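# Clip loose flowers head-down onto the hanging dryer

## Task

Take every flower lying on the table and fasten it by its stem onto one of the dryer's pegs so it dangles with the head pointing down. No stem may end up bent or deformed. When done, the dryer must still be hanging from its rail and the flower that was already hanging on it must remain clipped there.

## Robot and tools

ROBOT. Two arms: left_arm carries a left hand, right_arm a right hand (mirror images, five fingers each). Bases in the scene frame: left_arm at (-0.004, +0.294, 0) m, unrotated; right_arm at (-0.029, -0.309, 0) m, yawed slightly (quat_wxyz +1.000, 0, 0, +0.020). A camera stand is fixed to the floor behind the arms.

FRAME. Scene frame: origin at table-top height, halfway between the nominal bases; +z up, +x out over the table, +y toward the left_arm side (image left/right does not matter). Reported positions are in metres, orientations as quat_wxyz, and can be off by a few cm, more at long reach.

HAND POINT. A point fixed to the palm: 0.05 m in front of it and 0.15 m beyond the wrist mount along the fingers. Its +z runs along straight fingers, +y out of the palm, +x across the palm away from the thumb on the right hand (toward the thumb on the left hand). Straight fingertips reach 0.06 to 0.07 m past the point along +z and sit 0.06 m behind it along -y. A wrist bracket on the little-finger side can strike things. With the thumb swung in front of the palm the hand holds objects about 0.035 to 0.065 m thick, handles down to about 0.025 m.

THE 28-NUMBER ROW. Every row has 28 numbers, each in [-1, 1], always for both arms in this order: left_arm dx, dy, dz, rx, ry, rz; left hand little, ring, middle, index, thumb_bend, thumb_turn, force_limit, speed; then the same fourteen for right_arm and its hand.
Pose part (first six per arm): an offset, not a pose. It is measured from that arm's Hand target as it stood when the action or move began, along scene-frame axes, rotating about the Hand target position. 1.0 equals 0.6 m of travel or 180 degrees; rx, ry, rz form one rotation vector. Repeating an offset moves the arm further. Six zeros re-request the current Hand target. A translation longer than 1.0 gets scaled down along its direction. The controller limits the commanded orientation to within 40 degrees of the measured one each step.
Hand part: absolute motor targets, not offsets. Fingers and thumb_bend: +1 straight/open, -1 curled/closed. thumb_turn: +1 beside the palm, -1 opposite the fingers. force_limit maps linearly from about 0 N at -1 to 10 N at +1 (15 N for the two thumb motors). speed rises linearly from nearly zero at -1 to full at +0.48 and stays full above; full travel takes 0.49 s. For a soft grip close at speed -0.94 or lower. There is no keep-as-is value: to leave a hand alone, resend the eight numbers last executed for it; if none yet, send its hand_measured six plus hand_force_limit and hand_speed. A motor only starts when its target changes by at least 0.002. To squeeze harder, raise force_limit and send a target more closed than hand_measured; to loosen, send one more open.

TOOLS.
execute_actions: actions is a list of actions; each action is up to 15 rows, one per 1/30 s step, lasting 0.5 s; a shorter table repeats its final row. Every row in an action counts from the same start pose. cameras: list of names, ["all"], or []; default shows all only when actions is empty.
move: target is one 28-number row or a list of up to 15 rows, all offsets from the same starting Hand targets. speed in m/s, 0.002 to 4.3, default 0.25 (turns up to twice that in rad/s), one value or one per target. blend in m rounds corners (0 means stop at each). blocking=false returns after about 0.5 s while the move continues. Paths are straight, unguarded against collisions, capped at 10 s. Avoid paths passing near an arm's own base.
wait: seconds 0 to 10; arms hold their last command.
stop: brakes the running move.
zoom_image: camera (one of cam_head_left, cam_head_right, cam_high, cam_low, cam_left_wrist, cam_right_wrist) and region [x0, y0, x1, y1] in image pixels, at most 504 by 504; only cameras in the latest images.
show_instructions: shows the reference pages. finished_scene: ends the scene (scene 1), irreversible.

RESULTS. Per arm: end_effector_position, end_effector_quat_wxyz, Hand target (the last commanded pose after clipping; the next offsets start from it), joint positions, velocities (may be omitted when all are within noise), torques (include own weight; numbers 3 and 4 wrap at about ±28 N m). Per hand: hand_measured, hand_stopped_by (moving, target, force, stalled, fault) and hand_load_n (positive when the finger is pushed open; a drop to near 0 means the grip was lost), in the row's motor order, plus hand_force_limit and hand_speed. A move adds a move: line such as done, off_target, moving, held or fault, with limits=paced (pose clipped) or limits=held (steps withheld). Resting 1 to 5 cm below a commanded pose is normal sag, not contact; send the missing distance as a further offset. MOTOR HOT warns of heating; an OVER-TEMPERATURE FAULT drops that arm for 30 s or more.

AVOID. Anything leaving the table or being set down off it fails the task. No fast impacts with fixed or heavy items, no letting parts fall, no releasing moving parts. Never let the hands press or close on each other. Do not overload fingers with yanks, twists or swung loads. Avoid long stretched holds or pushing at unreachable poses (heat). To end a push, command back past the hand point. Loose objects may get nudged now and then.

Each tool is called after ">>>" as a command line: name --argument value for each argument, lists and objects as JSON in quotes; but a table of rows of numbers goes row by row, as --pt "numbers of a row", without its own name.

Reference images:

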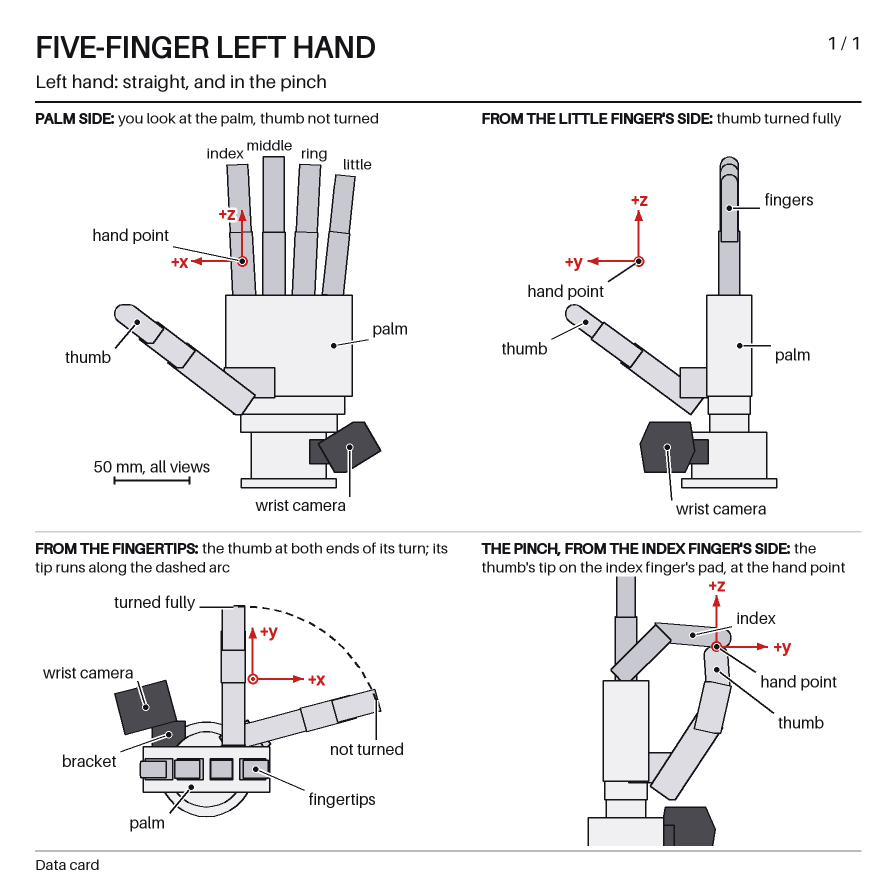

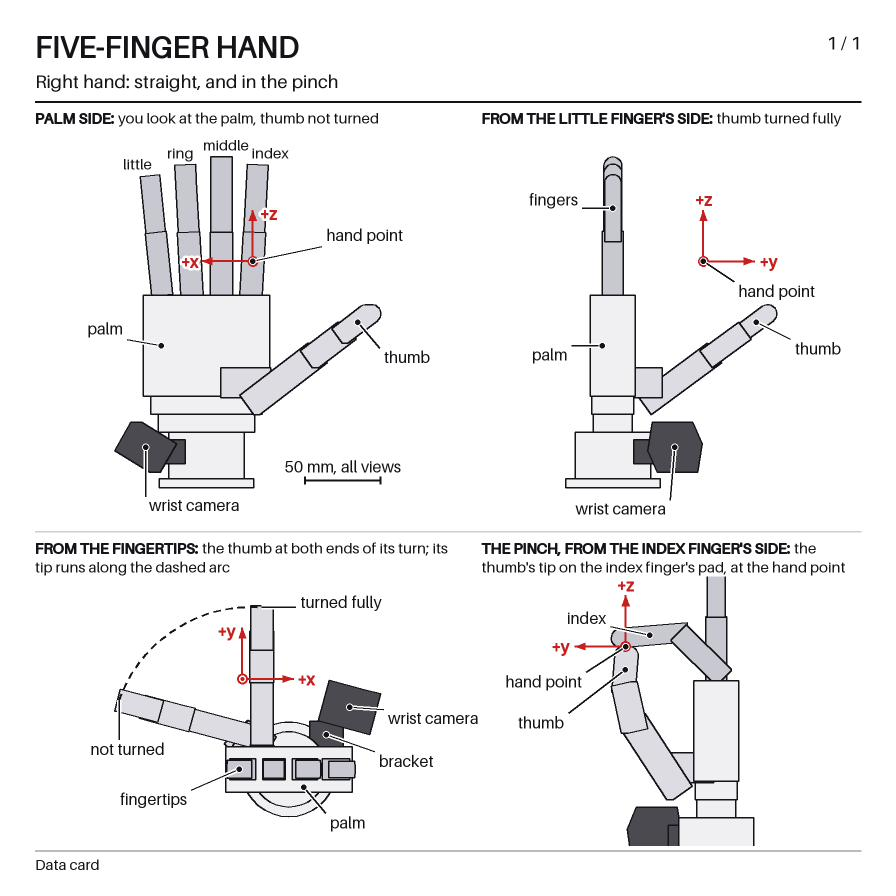

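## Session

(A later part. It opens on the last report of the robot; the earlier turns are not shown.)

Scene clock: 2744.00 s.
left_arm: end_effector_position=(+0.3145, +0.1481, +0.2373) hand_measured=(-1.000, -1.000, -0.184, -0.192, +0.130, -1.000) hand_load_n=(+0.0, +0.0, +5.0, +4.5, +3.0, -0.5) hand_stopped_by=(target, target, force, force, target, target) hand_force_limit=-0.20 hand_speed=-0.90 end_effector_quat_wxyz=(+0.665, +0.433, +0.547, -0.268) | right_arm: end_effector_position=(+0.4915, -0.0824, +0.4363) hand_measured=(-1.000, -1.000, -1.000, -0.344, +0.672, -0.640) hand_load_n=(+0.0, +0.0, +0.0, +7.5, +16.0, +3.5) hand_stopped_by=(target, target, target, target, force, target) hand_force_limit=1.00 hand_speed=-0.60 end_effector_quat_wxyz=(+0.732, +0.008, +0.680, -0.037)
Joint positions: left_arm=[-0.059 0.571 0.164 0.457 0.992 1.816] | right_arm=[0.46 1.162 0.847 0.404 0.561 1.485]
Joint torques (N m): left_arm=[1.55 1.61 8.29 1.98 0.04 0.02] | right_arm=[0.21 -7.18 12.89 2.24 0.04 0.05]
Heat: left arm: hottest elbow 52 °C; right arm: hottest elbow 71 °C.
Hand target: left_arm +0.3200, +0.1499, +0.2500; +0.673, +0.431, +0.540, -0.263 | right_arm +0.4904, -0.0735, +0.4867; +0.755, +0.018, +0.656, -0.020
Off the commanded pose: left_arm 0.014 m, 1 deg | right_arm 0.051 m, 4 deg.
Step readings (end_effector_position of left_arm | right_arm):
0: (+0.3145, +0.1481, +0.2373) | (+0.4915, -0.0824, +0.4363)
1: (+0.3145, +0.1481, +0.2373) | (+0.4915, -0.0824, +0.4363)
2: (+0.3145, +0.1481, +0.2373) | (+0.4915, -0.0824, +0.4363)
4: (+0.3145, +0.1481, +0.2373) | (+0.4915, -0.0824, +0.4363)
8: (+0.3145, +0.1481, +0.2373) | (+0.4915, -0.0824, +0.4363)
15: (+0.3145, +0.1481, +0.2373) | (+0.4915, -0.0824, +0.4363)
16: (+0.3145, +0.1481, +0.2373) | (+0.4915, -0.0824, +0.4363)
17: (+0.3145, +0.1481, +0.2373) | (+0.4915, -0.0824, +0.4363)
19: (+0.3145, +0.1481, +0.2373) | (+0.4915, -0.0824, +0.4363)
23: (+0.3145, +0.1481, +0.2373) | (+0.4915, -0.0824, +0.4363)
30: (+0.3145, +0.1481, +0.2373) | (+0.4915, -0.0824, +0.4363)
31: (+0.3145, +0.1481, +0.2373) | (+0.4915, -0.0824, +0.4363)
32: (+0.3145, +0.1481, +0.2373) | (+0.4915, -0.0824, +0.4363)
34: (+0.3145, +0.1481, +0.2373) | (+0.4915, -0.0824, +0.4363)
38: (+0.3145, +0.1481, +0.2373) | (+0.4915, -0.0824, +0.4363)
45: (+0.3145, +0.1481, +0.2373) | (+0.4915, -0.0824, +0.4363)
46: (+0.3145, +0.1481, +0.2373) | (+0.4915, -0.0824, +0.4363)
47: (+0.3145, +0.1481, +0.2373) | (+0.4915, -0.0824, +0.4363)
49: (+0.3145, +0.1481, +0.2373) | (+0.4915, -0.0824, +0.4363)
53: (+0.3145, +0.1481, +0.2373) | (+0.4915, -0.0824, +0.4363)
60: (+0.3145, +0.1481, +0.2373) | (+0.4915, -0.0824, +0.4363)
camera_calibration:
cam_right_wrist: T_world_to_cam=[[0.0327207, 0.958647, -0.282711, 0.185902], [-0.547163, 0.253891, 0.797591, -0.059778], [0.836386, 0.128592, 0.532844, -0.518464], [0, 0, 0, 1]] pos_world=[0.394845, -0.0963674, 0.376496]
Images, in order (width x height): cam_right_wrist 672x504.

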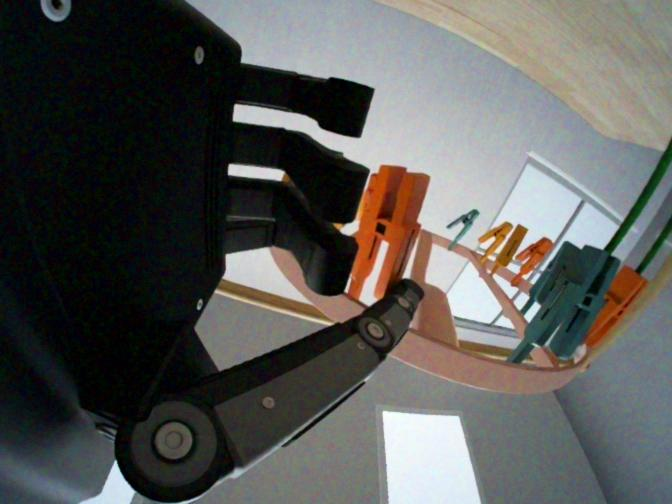

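>>> wait --seconds 0 --cameras '["cam_head_left", "cam_head_right", "cam_right_wrist", "cam_left_wrist"]'

>>> zoom_image --camera "cam_head_left" --region '[320, 155, 370, 195]'

>>> zoom_image --camera "cam_head_right" --region '[310, 155, 360, 195]'

Scene clock: 2747.83 s.
left_arm: end_effector_position=(+0.3145, +0.1481, +0.2373) hand_measured=(-1.000, -1.000, -0.184, -0.192, +0.130, -1.000) hand_load_n=(+0.0, +0.0, +5.0, +4.5, +2.5, -0.5) hand_stopped_by=(target, target, force, force, target, target) hand_force_limit=-0.20 hand_speed=-0.90 end_effector_quat_wxyz=(+0.665, +0.433, +0.547, -0.268) | right_arm: end_effector_position=(+0.4915, -0.0824, +0.4363) hand_measured=(-1.000, -1.000, -1.000, -0.344, +0.672, -0.640) hand_load_n=(+0.0, +0.0, +0.0, +7.5, +15.5, +3.5) hand_stopped_by=(target, target, target, target, force, target) hand_force_limit=1.00 hand_speed=-0.60 end_effector_quat_wxyz=(+0.732, +0.008, +0.680, -0.037)
Joint positions: left_arm=[-0.059 0.571 0.164 0.457 0.992 1.816] | right_arm=[0.46 1.162 0.847 0.404 0.561 1.485]
Joint torques (N m): left_arm=[1.55 1.61 8.27 1.98 0.05 0.02] | right_arm=[0.5 -8 13.01 2.15 0.04 0.08]
Heat: left arm: hottest elbow 52 °C; right arm: hottest elbow 71 °C.
Hand target: left_arm +0.3200, +0.1499, +0.2500; +0.673, +0.431, +0.540, -0.263 | right_arm +0.4904, -0.0735, +0.4867; +0.755, +0.018, +0.656, -0.020
Off the commanded pose: left_arm 0.014 m, 1 deg | right_arm 0.051 m, 4 deg.
camera_calibration:
cam_left_wrist: T_world_to_cam=[[-0.709845, -0.462403, -0.531323, 0.419848], [0.101827, 0.679042, -0.727003, 0.0363374], [0.696959, -0.570162, -0.434929, 0.088453], [0, 0, 0, 1]] pos_world=[0.232679, 0.219897, 0.287963]
cam_right_wrist: T_world_to_cam=[[0.0327207, 0.958647, -0.282711, 0.185902], [-0.547163, 0.253891, 0.797591, -0.059778], [0.836386, 0.128592, 0.532844, -0.518464], [0, 0, 0, 1]] pos_world=[0.394845, -0.0963674, 0.376496]
Images, in order (width x height): cam_head_left 672x504, cam_head_right 672x504, cam_left_wrist 672x504, cam_right_wrist 672x504.

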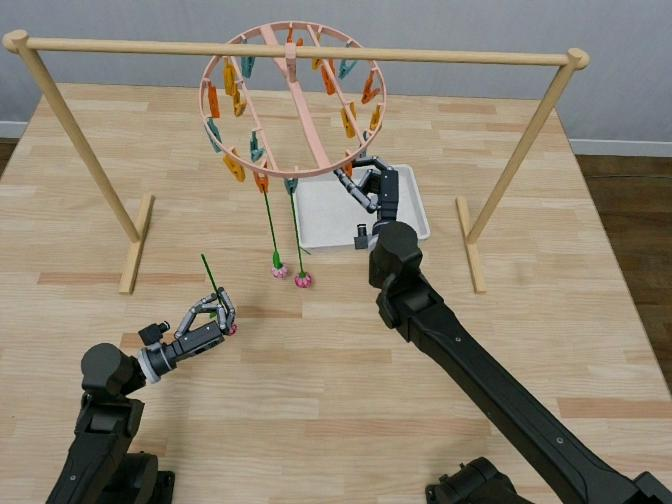

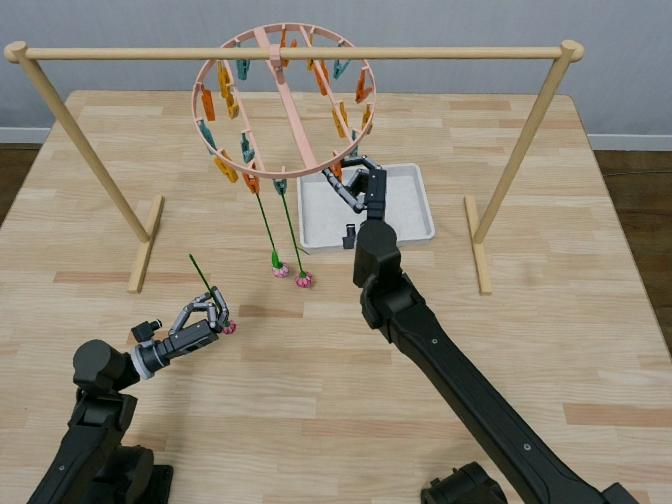

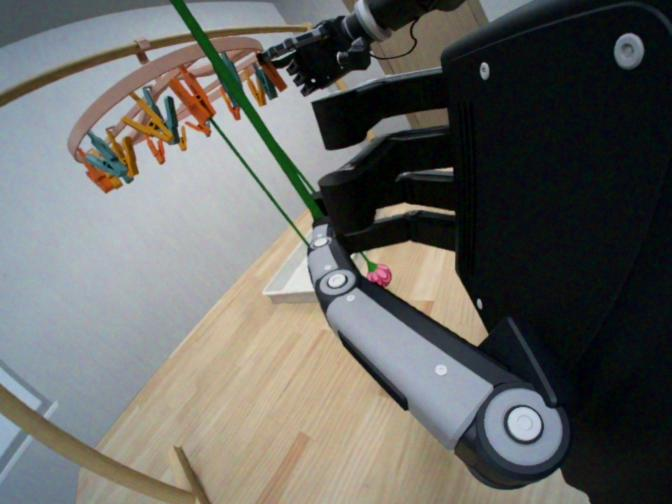

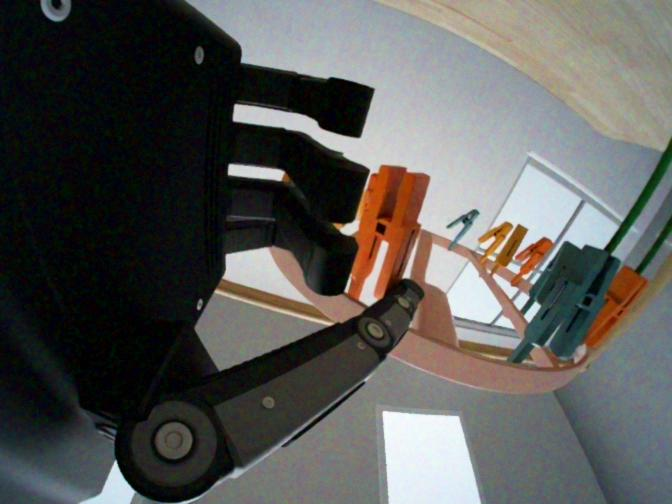

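Scaled by 10.080 from the camera's 672x504 image, which has a finer 960x720 frame.

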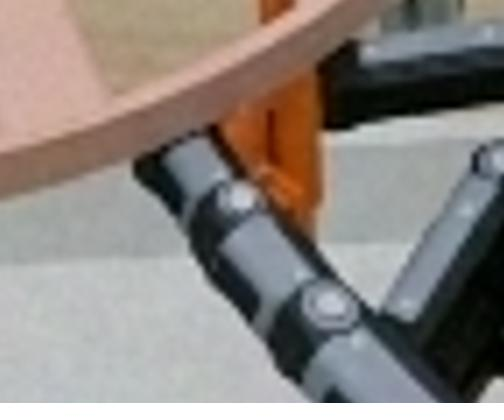

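Scaled by 10.080 from the camera's 672x504 image, which has a finer 960x720 frame.

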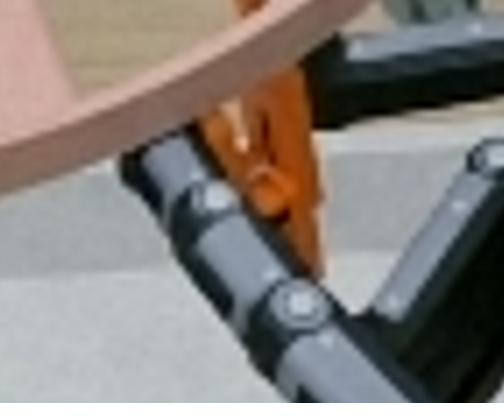

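>>> execute_actions --actions '[]'

Scene clock: 2765.60 s.
left_arm: end_effector_position=(+0.3145, +0.1481, +0.2373) hand_measured=(-1.000, -1.000, -0.184, -0.192, +0.130, -1.000) hand_load_n=(+0.0, +0.0, +5.5, +4.0, +3.0, -0.5) hand_stopped_by=(target, target, force, force, target, target) hand_force_limit=-0.20 hand_speed=-0.90 end_effector_quat_wxyz=(+0.665, +0.433, +0.547, -0.268) | right_arm: end_effector_position=(+0.4915, -0.0824, +0.4363) hand_measured=(-1.000, -1.000, -1.000, -0.344, +0.672, -0.640) hand_load_n=(+0.0, +0.0, +0.0, +7.5, +16.0, +3.5) hand_stopped_by=(target, target, target, target, force, target) hand_force_limit=1.00 hand_speed=-0.60 end_effector_quat_wxyz=(+0.732, +0.008, +0.680, -0.037)
Joint positions: left_arm=[-0.059 0.571 0.164 0.457 0.992 1.816] | right_arm=[0.46 1.162 0.847 0.404 0.561 1.485]
Joint velocities: within noise
Joint torques (N m): left_arm=[1.55 1.61 8.28 1.98 0.04 0.02] | right_arm=[0.32 -7.24 12.78 2.19 0.05 0.01]
Heat: left arm: hottest elbow 52 °C; right arm: hottest elbow 71 °C.
Hand target: left_arm +0.3200, +0.1499, +0.2500; +0.673, +0.431, +0.540, -0.263 | right_arm +0.4904, -0.0735, +0.4867; +0.755, +0.018, +0.656, -0.020
Off the commanded pose: left_arm 0.014 m, 1 deg | right_arm 0.051 m, 4 deg.
camera_calibration:
cam_left_wrist: T_world_to_cam=[[-0.709845, -0.462403, -0.531323, 0.419848], [0.101827, 0.679042, -0.727003, 0.0363374], [0.696959, -0.570162, -0.434929, 0.088453], [0, 0, 0, 1]] pos_world=[0.232679, 0.219897, 0.287963]
cam_right_wrist: T_world_to_cam=[[0.0327207, 0.958647, -0.282711, 0.185902], [-0.547163, 0.253891, 0.797591, -0.059778], [0.836386, 0.128592, 0.532844, -0.518464], [0, 0, 0, 1]] pos_world=[0.394845, -0.0963674, 0.376496]

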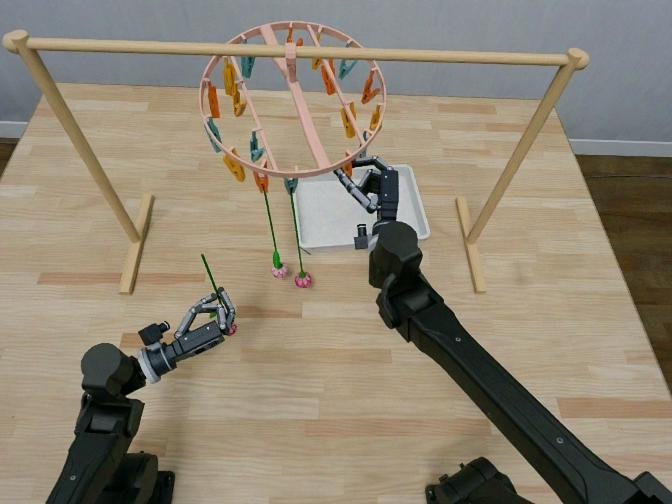

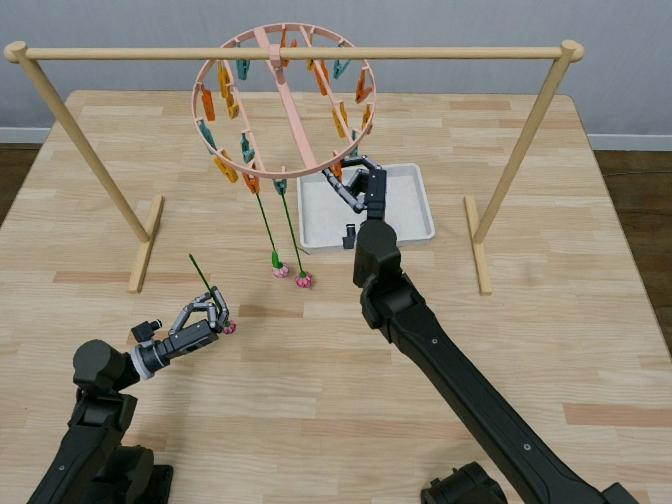

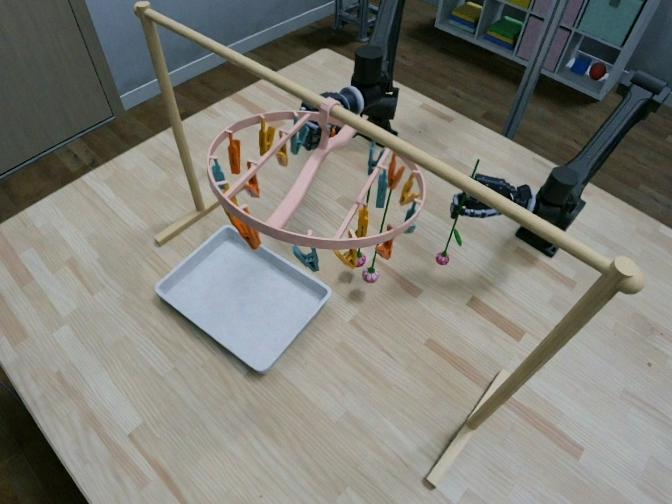

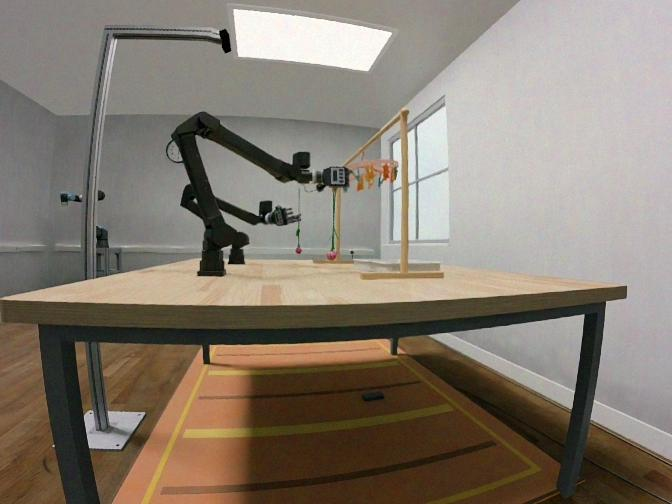

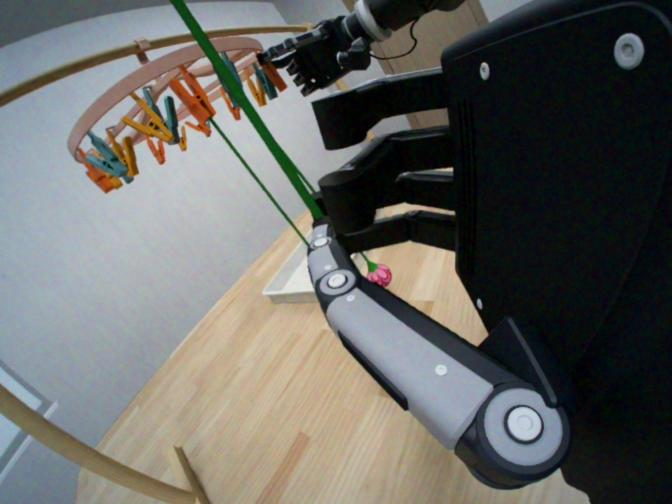

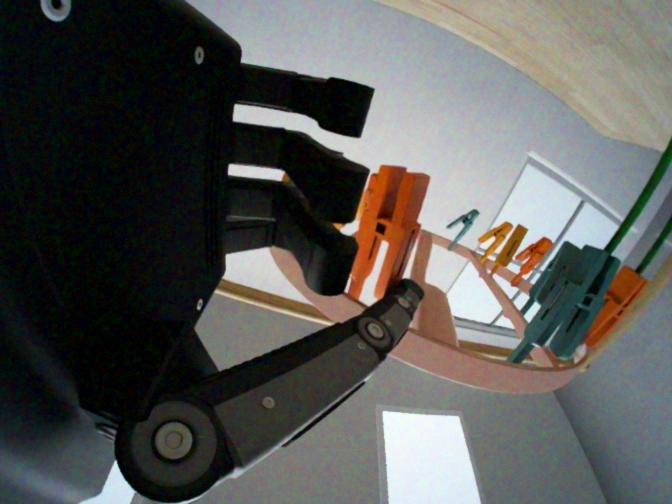

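>>> zoom_image --camera "cam_right_wrist" --region '[350, 140, 470, 260]'

>>> zoom_image --camera "cam_head_left" --region '[180, 130, 400, 350]'

>>> zoom_image --camera "cam_head_right" --region '[180, 130, 400, 350]'

Scaled by 4.200 from the camera's 672x504 image, which has a finer 960x720 frame.

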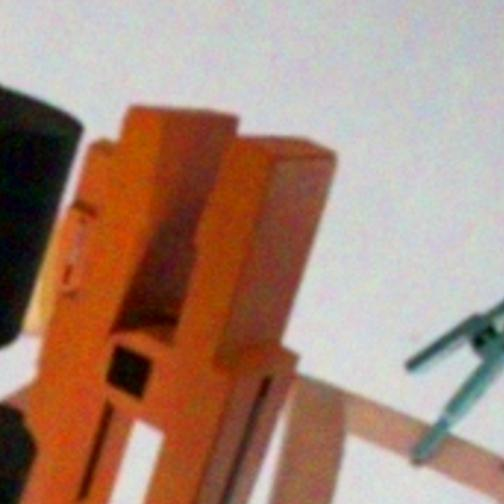

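Scaled by 2.291 from the camera's 672x504 image, which has a finer 960x720 frame.

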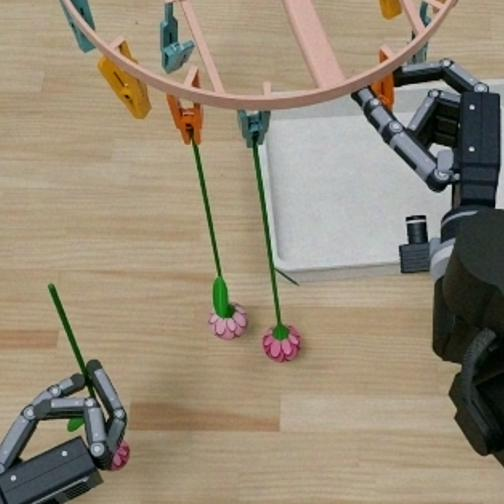

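Scaled by 2.291 from the camera's 672x504 image, which has a finer 960x720 frame.

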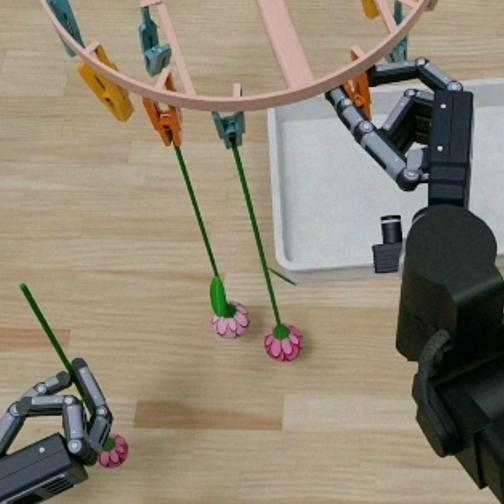

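>>> zoom_image --camera "cam_head_left" --region '[320, 150, 380, 210]'

>>> zoom_image --camera "cam_head_right" --region '[310, 150, 370, 210]'

Scaled by 8.400 from the camera's 672x504 image, which has a finer 960x720 frame.

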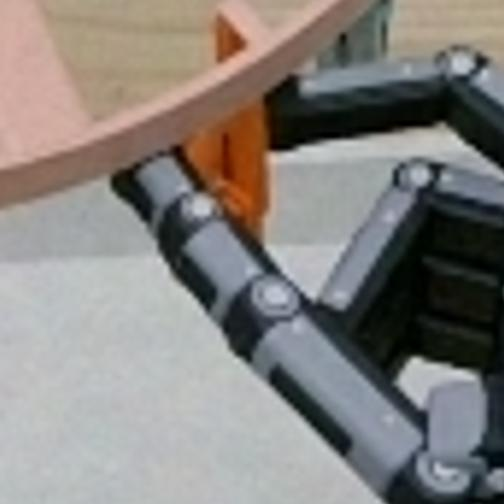

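Scaled by 8.400 from the camera's 672x504 image, which has a finer 960x720 frame.

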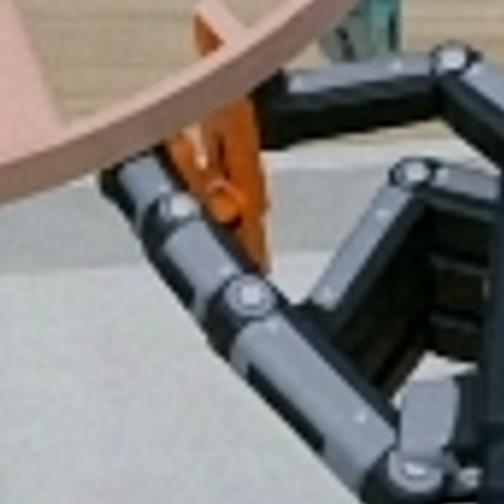

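>>> move --pt "0.0833 -0.2167 -0.025 0 0 0.0417 -1 -1 -0.5 -0.5 0.13 -1 -0.2 -0.9 0 0 0 0 0 0 -1 -1 -1 -0.35 0.655 -0.64 1.0 -0.6" --pt "0.1833 -0.3333 -0.025 0 0 0.0833 -1 -1 -0.5 -0.5 0.13 -1 -0.2 -0.9 0 0 0 0 0 0 -1 -1 -1 -0.35 0.655 -0.64 1.0 -0.6" --speed 0.12 --blend 0.03 --cameras '["cam_head_left","cam_head_right","cam_right_wrist","cam_left_wrist"]'

Scene clock: 2808.23 s.
left_arm: end_effector_position=(+0.4192, -0.0350, +0.2085) hand_measured=(-1.000, -1.000, -0.184, -0.192, +0.130, -1.000) hand_load_n=(+0.0, +0.0, +5.0, +4.0, +3.0, -0.5) hand_stopped_by=(target, target, force, force, target, target) hand_force_limit=-0.20 hand_speed=-0.90 end_effector_quat_wxyz=(+0.680, +0.363, +0.614, -0.171) | right_arm: end_effector_position=(+0.4915, -0.0824, +0.4363) hand_measured=(-1.000, -1.000, -1.000, -0.344, +0.672, -0.640) hand_load_n=(+0.0, +0.0, +0.0, +7.5, +15.5, +3.5) hand_stopped_by=(target, target, target, target, force, target) hand_force_limit=1.00 hand_speed=-0.60 end_effector_quat_wxyz=(+0.732, +0.008, +0.680, -0.037)
Joint positions: left_arm=[-0.787 1.376 0.516 0.844 -0.007 1.858] | right_arm=[0.46 1.162 0.847 0.404 0.561 1.485]
Joint torques (N m): left_arm=[0.38 -7.82 8.76 2.37 -0.1 0.27] | right_arm=[-0.32 -7.53 12.86 1.99 0.1 0.06]
Heat: left arm: hottest elbow 52 °C; right arm: hottest elbow 71 °C.
Hand target: left_arm +0.4300, -0.0501, +0.2350; +0.701, +0.357, +0.592, -0.173 | right_arm +0.4904, -0.0735, +0.4867; +0.755, +0.018, +0.656, -0.020
Off the commanded pose: left_arm 0.032 m, 4 deg | right_arm 0.051 m, 4 deg.
move: off_target (left_arm, right_arm)
camera_calibration:
cam_left_wrist: T_world_to_cam=[[-0.576065, -0.61951, -0.533251, 0.33304], [-0.106178, 0.703557, -0.702662, 0.212003], [0.810478, -0.348159, -0.471073, -0.13378], [0, 0, 0, 1]] pos_world=[0.322789, 0.0105892, 0.26354]
cam_right_wrist: T_world_to_cam=[[0.0327207, 0.958647, -0.282711, 0.185902], [-0.547163, 0.253891, 0.797591, -0.059778], [0.836386, 0.128592, 0.532844, -0.518464], [0, 0, 0, 1]] pos_world=[0.394845, -0.0963674, 0.376496]
Images, in order (width x height): cam_head_left 672x504, cam_head_right 672x504, cam_left_wrist 672x504, cam_right_wrist 672x504.

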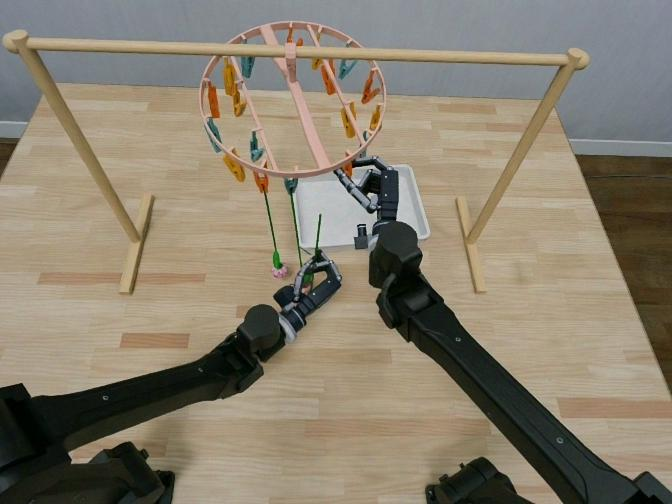

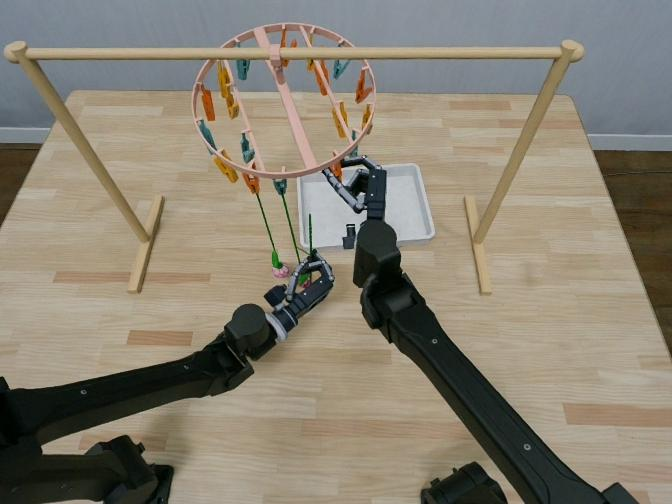

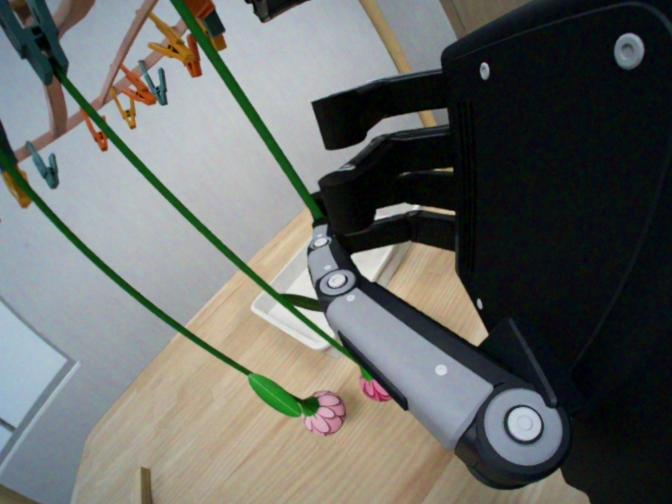

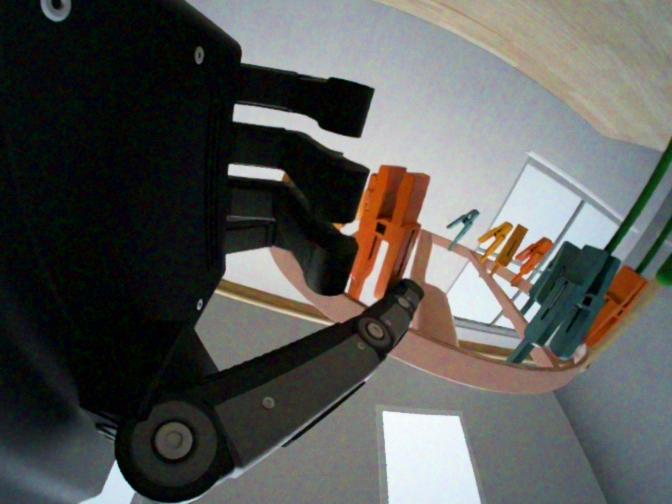

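>>> zoom_image --camera "cam_head_left" --region '[260, 160, 380, 300]'

>>> zoom_image --camera "cam_head_right" --region '[250, 160, 370, 300]'

Scaled by 3.600 from the camera's 672x504 image, which has a finer 960x720 frame.

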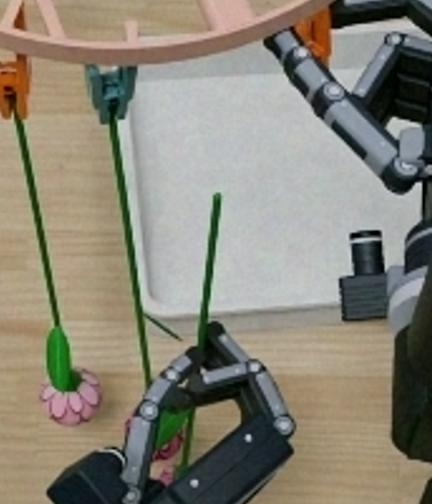

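Scaled by 3.600 from the camera's 672x504 image, which has a finer 960x720 frame.

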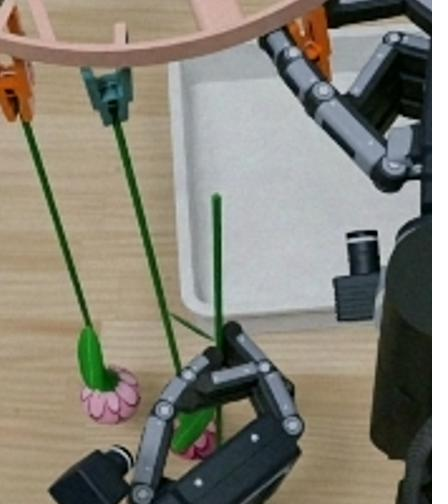

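>>> move --target '[0.0793,-0.0855,0.0183,-0.0141,-0.0141,0,-1,-1,-0.5,-0.5,0.13,-1,-0.2,-0.9,0,0,0,0,0,0,-1,-1,-1,-0.35,0.655,-0.64,1.0,-0.6]' --speed 0.1 --cameras '["cam_head_left","cam_head_right","cam_right_wrist","cam_left_wrist"]'

Scene clock: 2834.60 s.
left_arm: end_effector_position=(+0.4682, -0.0866, +0.2206) hand_measured=(-1.000, -1.000, -0.184, -0.192, +0.130, -1.000) hand_load_n=(+0.0, +0.0, +5.0, +4.0, +2.5, -0.5) hand_stopped_by=(target, target, force, force, target, target) hand_force_limit=-0.20 hand_speed=-0.90 end_effector_quat_wxyz=(+0.702, +0.351, +0.594, -0.176) | right_arm: end_effector_position=(+0.4915, -0.0824, +0.4363) hand_measured=(-1.000, -1.000, -1.000, -0.344, +0.672, -0.640) hand_load_n=(+0.0, +0.0, +0.0, +7.5, +15.5, +3.5) hand_stopped_by=(target, target, target, target, force, target) hand_force_limit=1.00 hand_speed=-0.60 end_effector_quat_wxyz=(+0.732, +0.008, +0.680, -0.037)
Joint positions: left_arm=[-0.791 1.56 0.7 0.906 -0.012 1.859] | right_arm=[0.46 1.162 0.847 0.404 0.561 1.485]
Joint torques (N m): left_arm=[0.32 -10.87 8.73 2.41 -0.06 0.27] | right_arm=[-0.09 -7.36 13.12 2.22 0.09 0.02]
Heat: left arm: hottest elbow 52 °C; right arm: hottest elbow 71 °C.
Hand target: left_arm +0.4775, -0.1014, +0.2460; +0.722, +0.345, +0.572, -0.179 | right_arm +0.4904, -0.0735, +0.4867; +0.755, +0.018, +0.656, -0.020
Off the commanded pose: left_arm 0.031 m, 3 deg | right_arm 0.051 m, 4 deg.
move: off_target (left_arm, right_arm)
camera_calibration:
cam_left_wrist: T_world_to_cam=[[-0.551279, -0.643374, -0.531189, 0.321622], [-0.0739651, 0.671852, -0.736983, 0.25173], [0.831036, -0.366994, -0.417965, -0.20872], [0, 0, 0, 1]] pos_world=[0.369376, -0.0388008, 0.269125]
cam_right_wrist: T_world_to_cam=[[0.0327207, 0.958647, -0.282711, 0.185902], [-0.547163, 0.253891, 0.797591, -0.059778], [0.836386, 0.128592, 0.532844, -0.518464], [0, 0, 0, 1]] pos_world=[0.394845, -0.0963674, 0.376496]
Images, in order (width x height): cam_head_left 672x504, cam_head_right 672x504, cam_left_wrist 672x504, cam_right_wrist 672x504.

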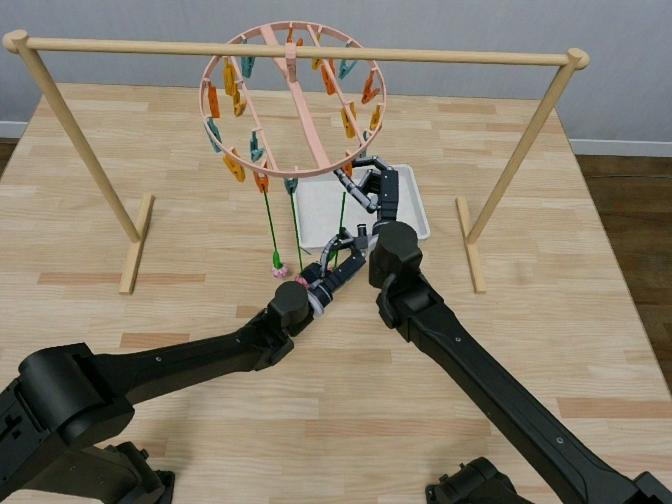

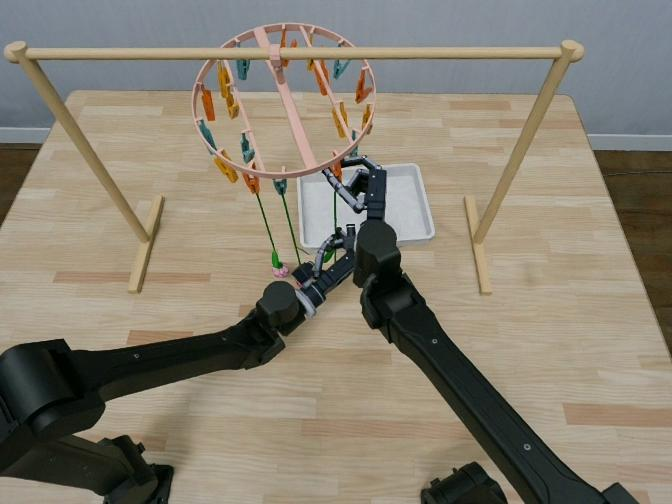

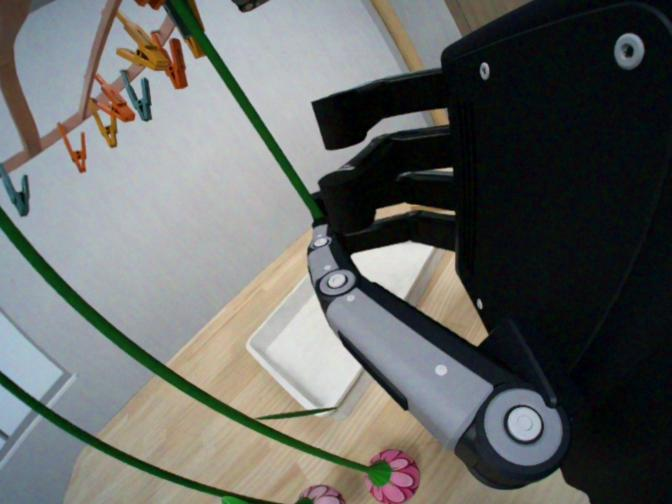

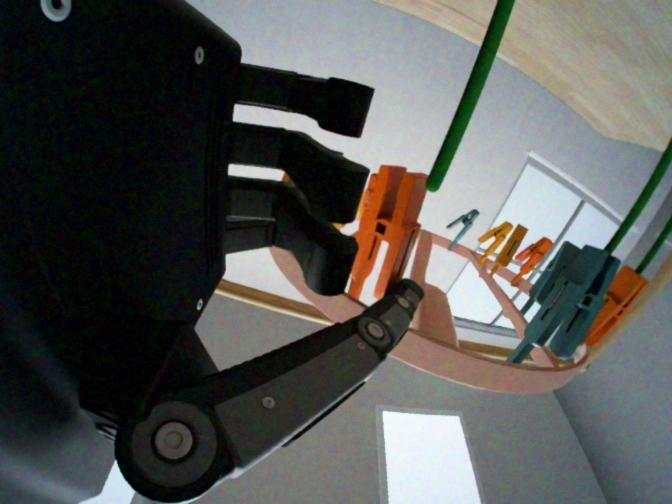

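>>> zoom_image --camera "cam_head_left" --region '[310, 150, 390, 230]'

>>> zoom_image --camera "cam_head_right" --region '[300, 150, 380, 230]'

>>> zoom_image --camera "cam_right_wrist" --region '[350, 130, 470, 250]'

Scaled by 6.300 from the camera's 672x504 image, which has a finer 960x720 frame.

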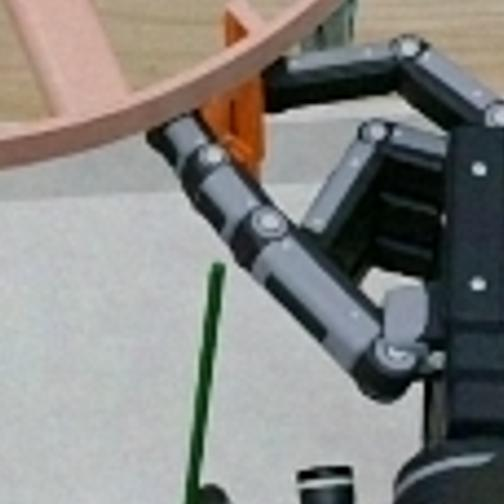

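Scaled by 6.300 from the camera's 672x504 image, which has a finer 960x720 frame.

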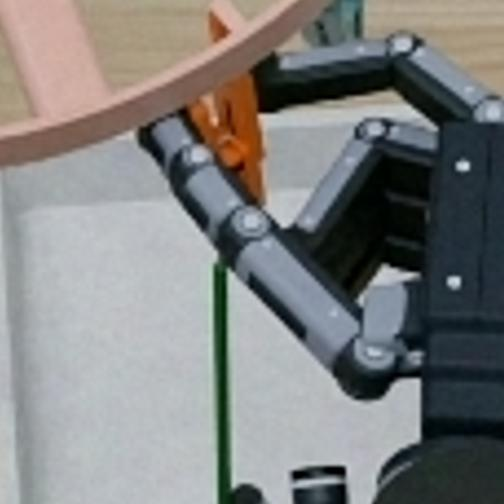

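Scaled by 4.200 from the camera's 672x504 image, which has a finer 960x720 frame.

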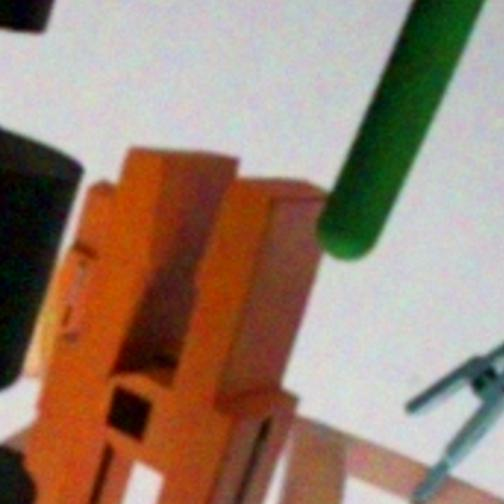

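>>> move --target '[0.01,-0.01,0.0,0,0,0,-1,-1,-0.5,-0.5,0.13,-1,-0.2,-0.9,0,0,0,0,0,0,-1,-1,-1,-0.35,0.655,-0.64,1.0,-0.6]' --speed 0.05 --cameras '["cam_head_left","cam_head_right","cam_right_wrist"]'

>>> zoom_image --camera "cam_right_wrist" --region '[350, 130, 470, 250]'

Scene clock: 2852.43 s.
left_arm: end_effector_position=(+0.4743, -0.0928, +0.2220) hand_measured=(-1.000, -1.000, -0.184, -0.192, +0.130, -1.000) hand_load_n=(+0.0, +0.0, +5.0, +4.0, +3.0, -0.5) hand_stopped_by=(target, target, force, force, target, target) hand_force_limit=-0.20 hand_speed=-0.90 end_effector_quat_wxyz=(+0.703, +0.350, +0.593, -0.177) | right_arm: end_effector_position=(+0.4915, -0.0824, +0.4363) hand_measured=(-1.000, -1.000, -1.000, -0.344, +0.672, -0.640) hand_load_n=(+0.0, +0.0, +0.0, +7.5, +15.5, +3.5) hand_stopped_by=(target, target, target, target, force, target) hand_force_limit=1.00 hand_speed=-0.60 end_effector_quat_wxyz=(+0.732, +0.008, +0.680, -0.037)
Joint positions: left_arm=[-0.791 1.579 0.725 0.906 -0.012 1.859] | right_arm=[0.46 1.162 0.847 0.404 0.561 1.485]
Joint torques (N m): left_arm=[0.38 -11.16 8.76 2.18 -0.05 0.27] | right_arm=[0.21 -7.88 12.88 2.09 0.08 0.03]
Heat: left arm: hottest elbow 51 °C; right arm: hottest elbow 71 °C.
Hand target: left_arm +0.4835, -0.1074, +0.2459; +0.722, +0.345, +0.572, -0.179 | right_arm +0.4904, -0.0735, +0.4867; +0.755, +0.018, +0.656, -0.020
Off the commanded pose: left_arm 0.029 m, 3 deg | right_arm 0.051 m, 4 deg.
move: off_target (left_arm, right_arm)
camera_calibration:
cam_right_wrist: T_world_to_cam=[[0.0327207, 0.958647, -0.282711, 0.185902], [-0.547163, 0.253891, 0.797591, -0.059778], [0.836386, 0.128592, 0.532844, -0.518464], [0, 0, 0, 1]] pos_world=[0.394845, -0.0963674, 0.376496]
Images, in order (width x height): cam_head_left 672x504, cam_head_right 672x504, cam_right_wrist 672x504.

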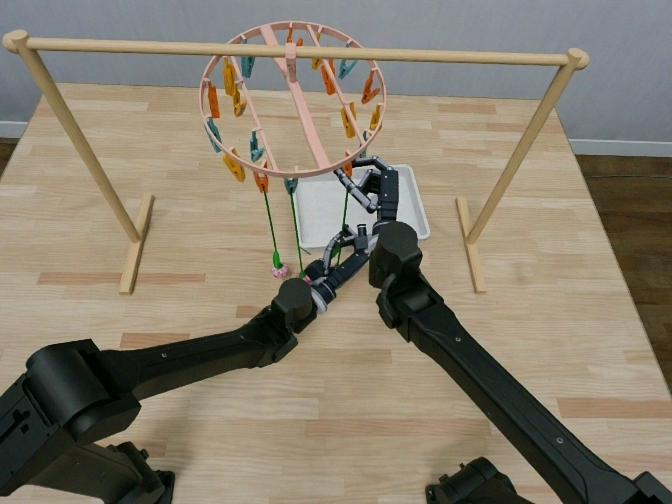

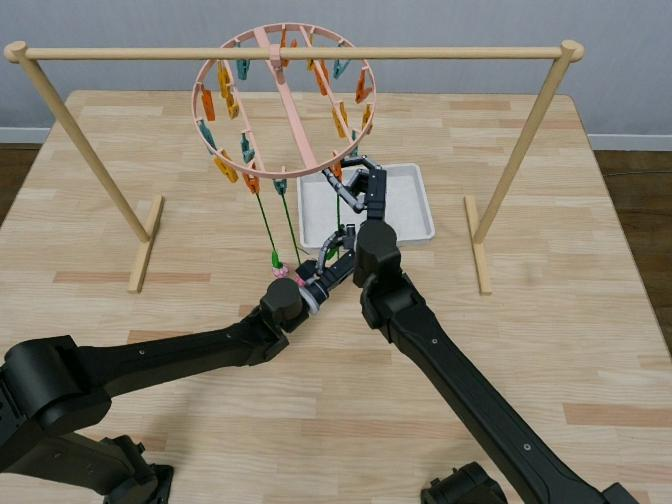

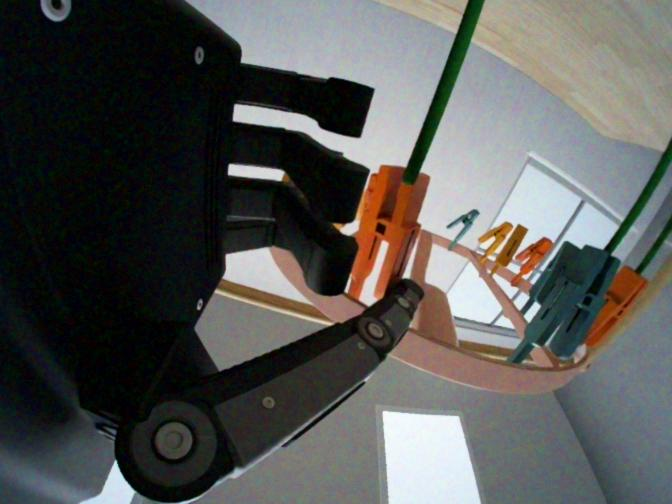

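Scaled by 4.200 from the camera's 672x504 image, which has a finer 960x720 frame.

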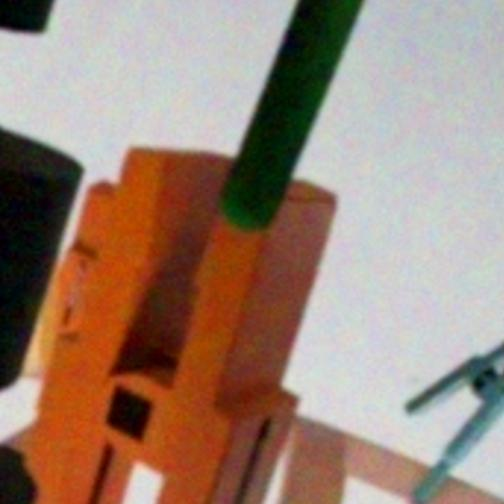

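>>> zoom_image --camera "cam_head_left" --region '[320, 150, 380, 210]'

>>> zoom_image --camera "cam_head_right" --region '[310, 150, 370, 210]'

Scaled by 8.400 from the camera's 672x504 image, which has a finer 960x720 frame.

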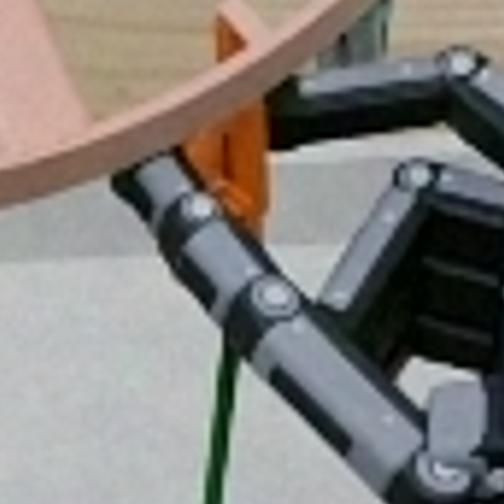

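Scaled by 8.400 from the camera's 672x504 image, which has a finer 960x720 frame.

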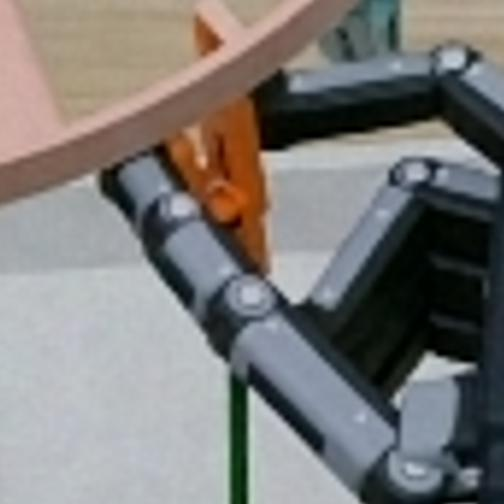

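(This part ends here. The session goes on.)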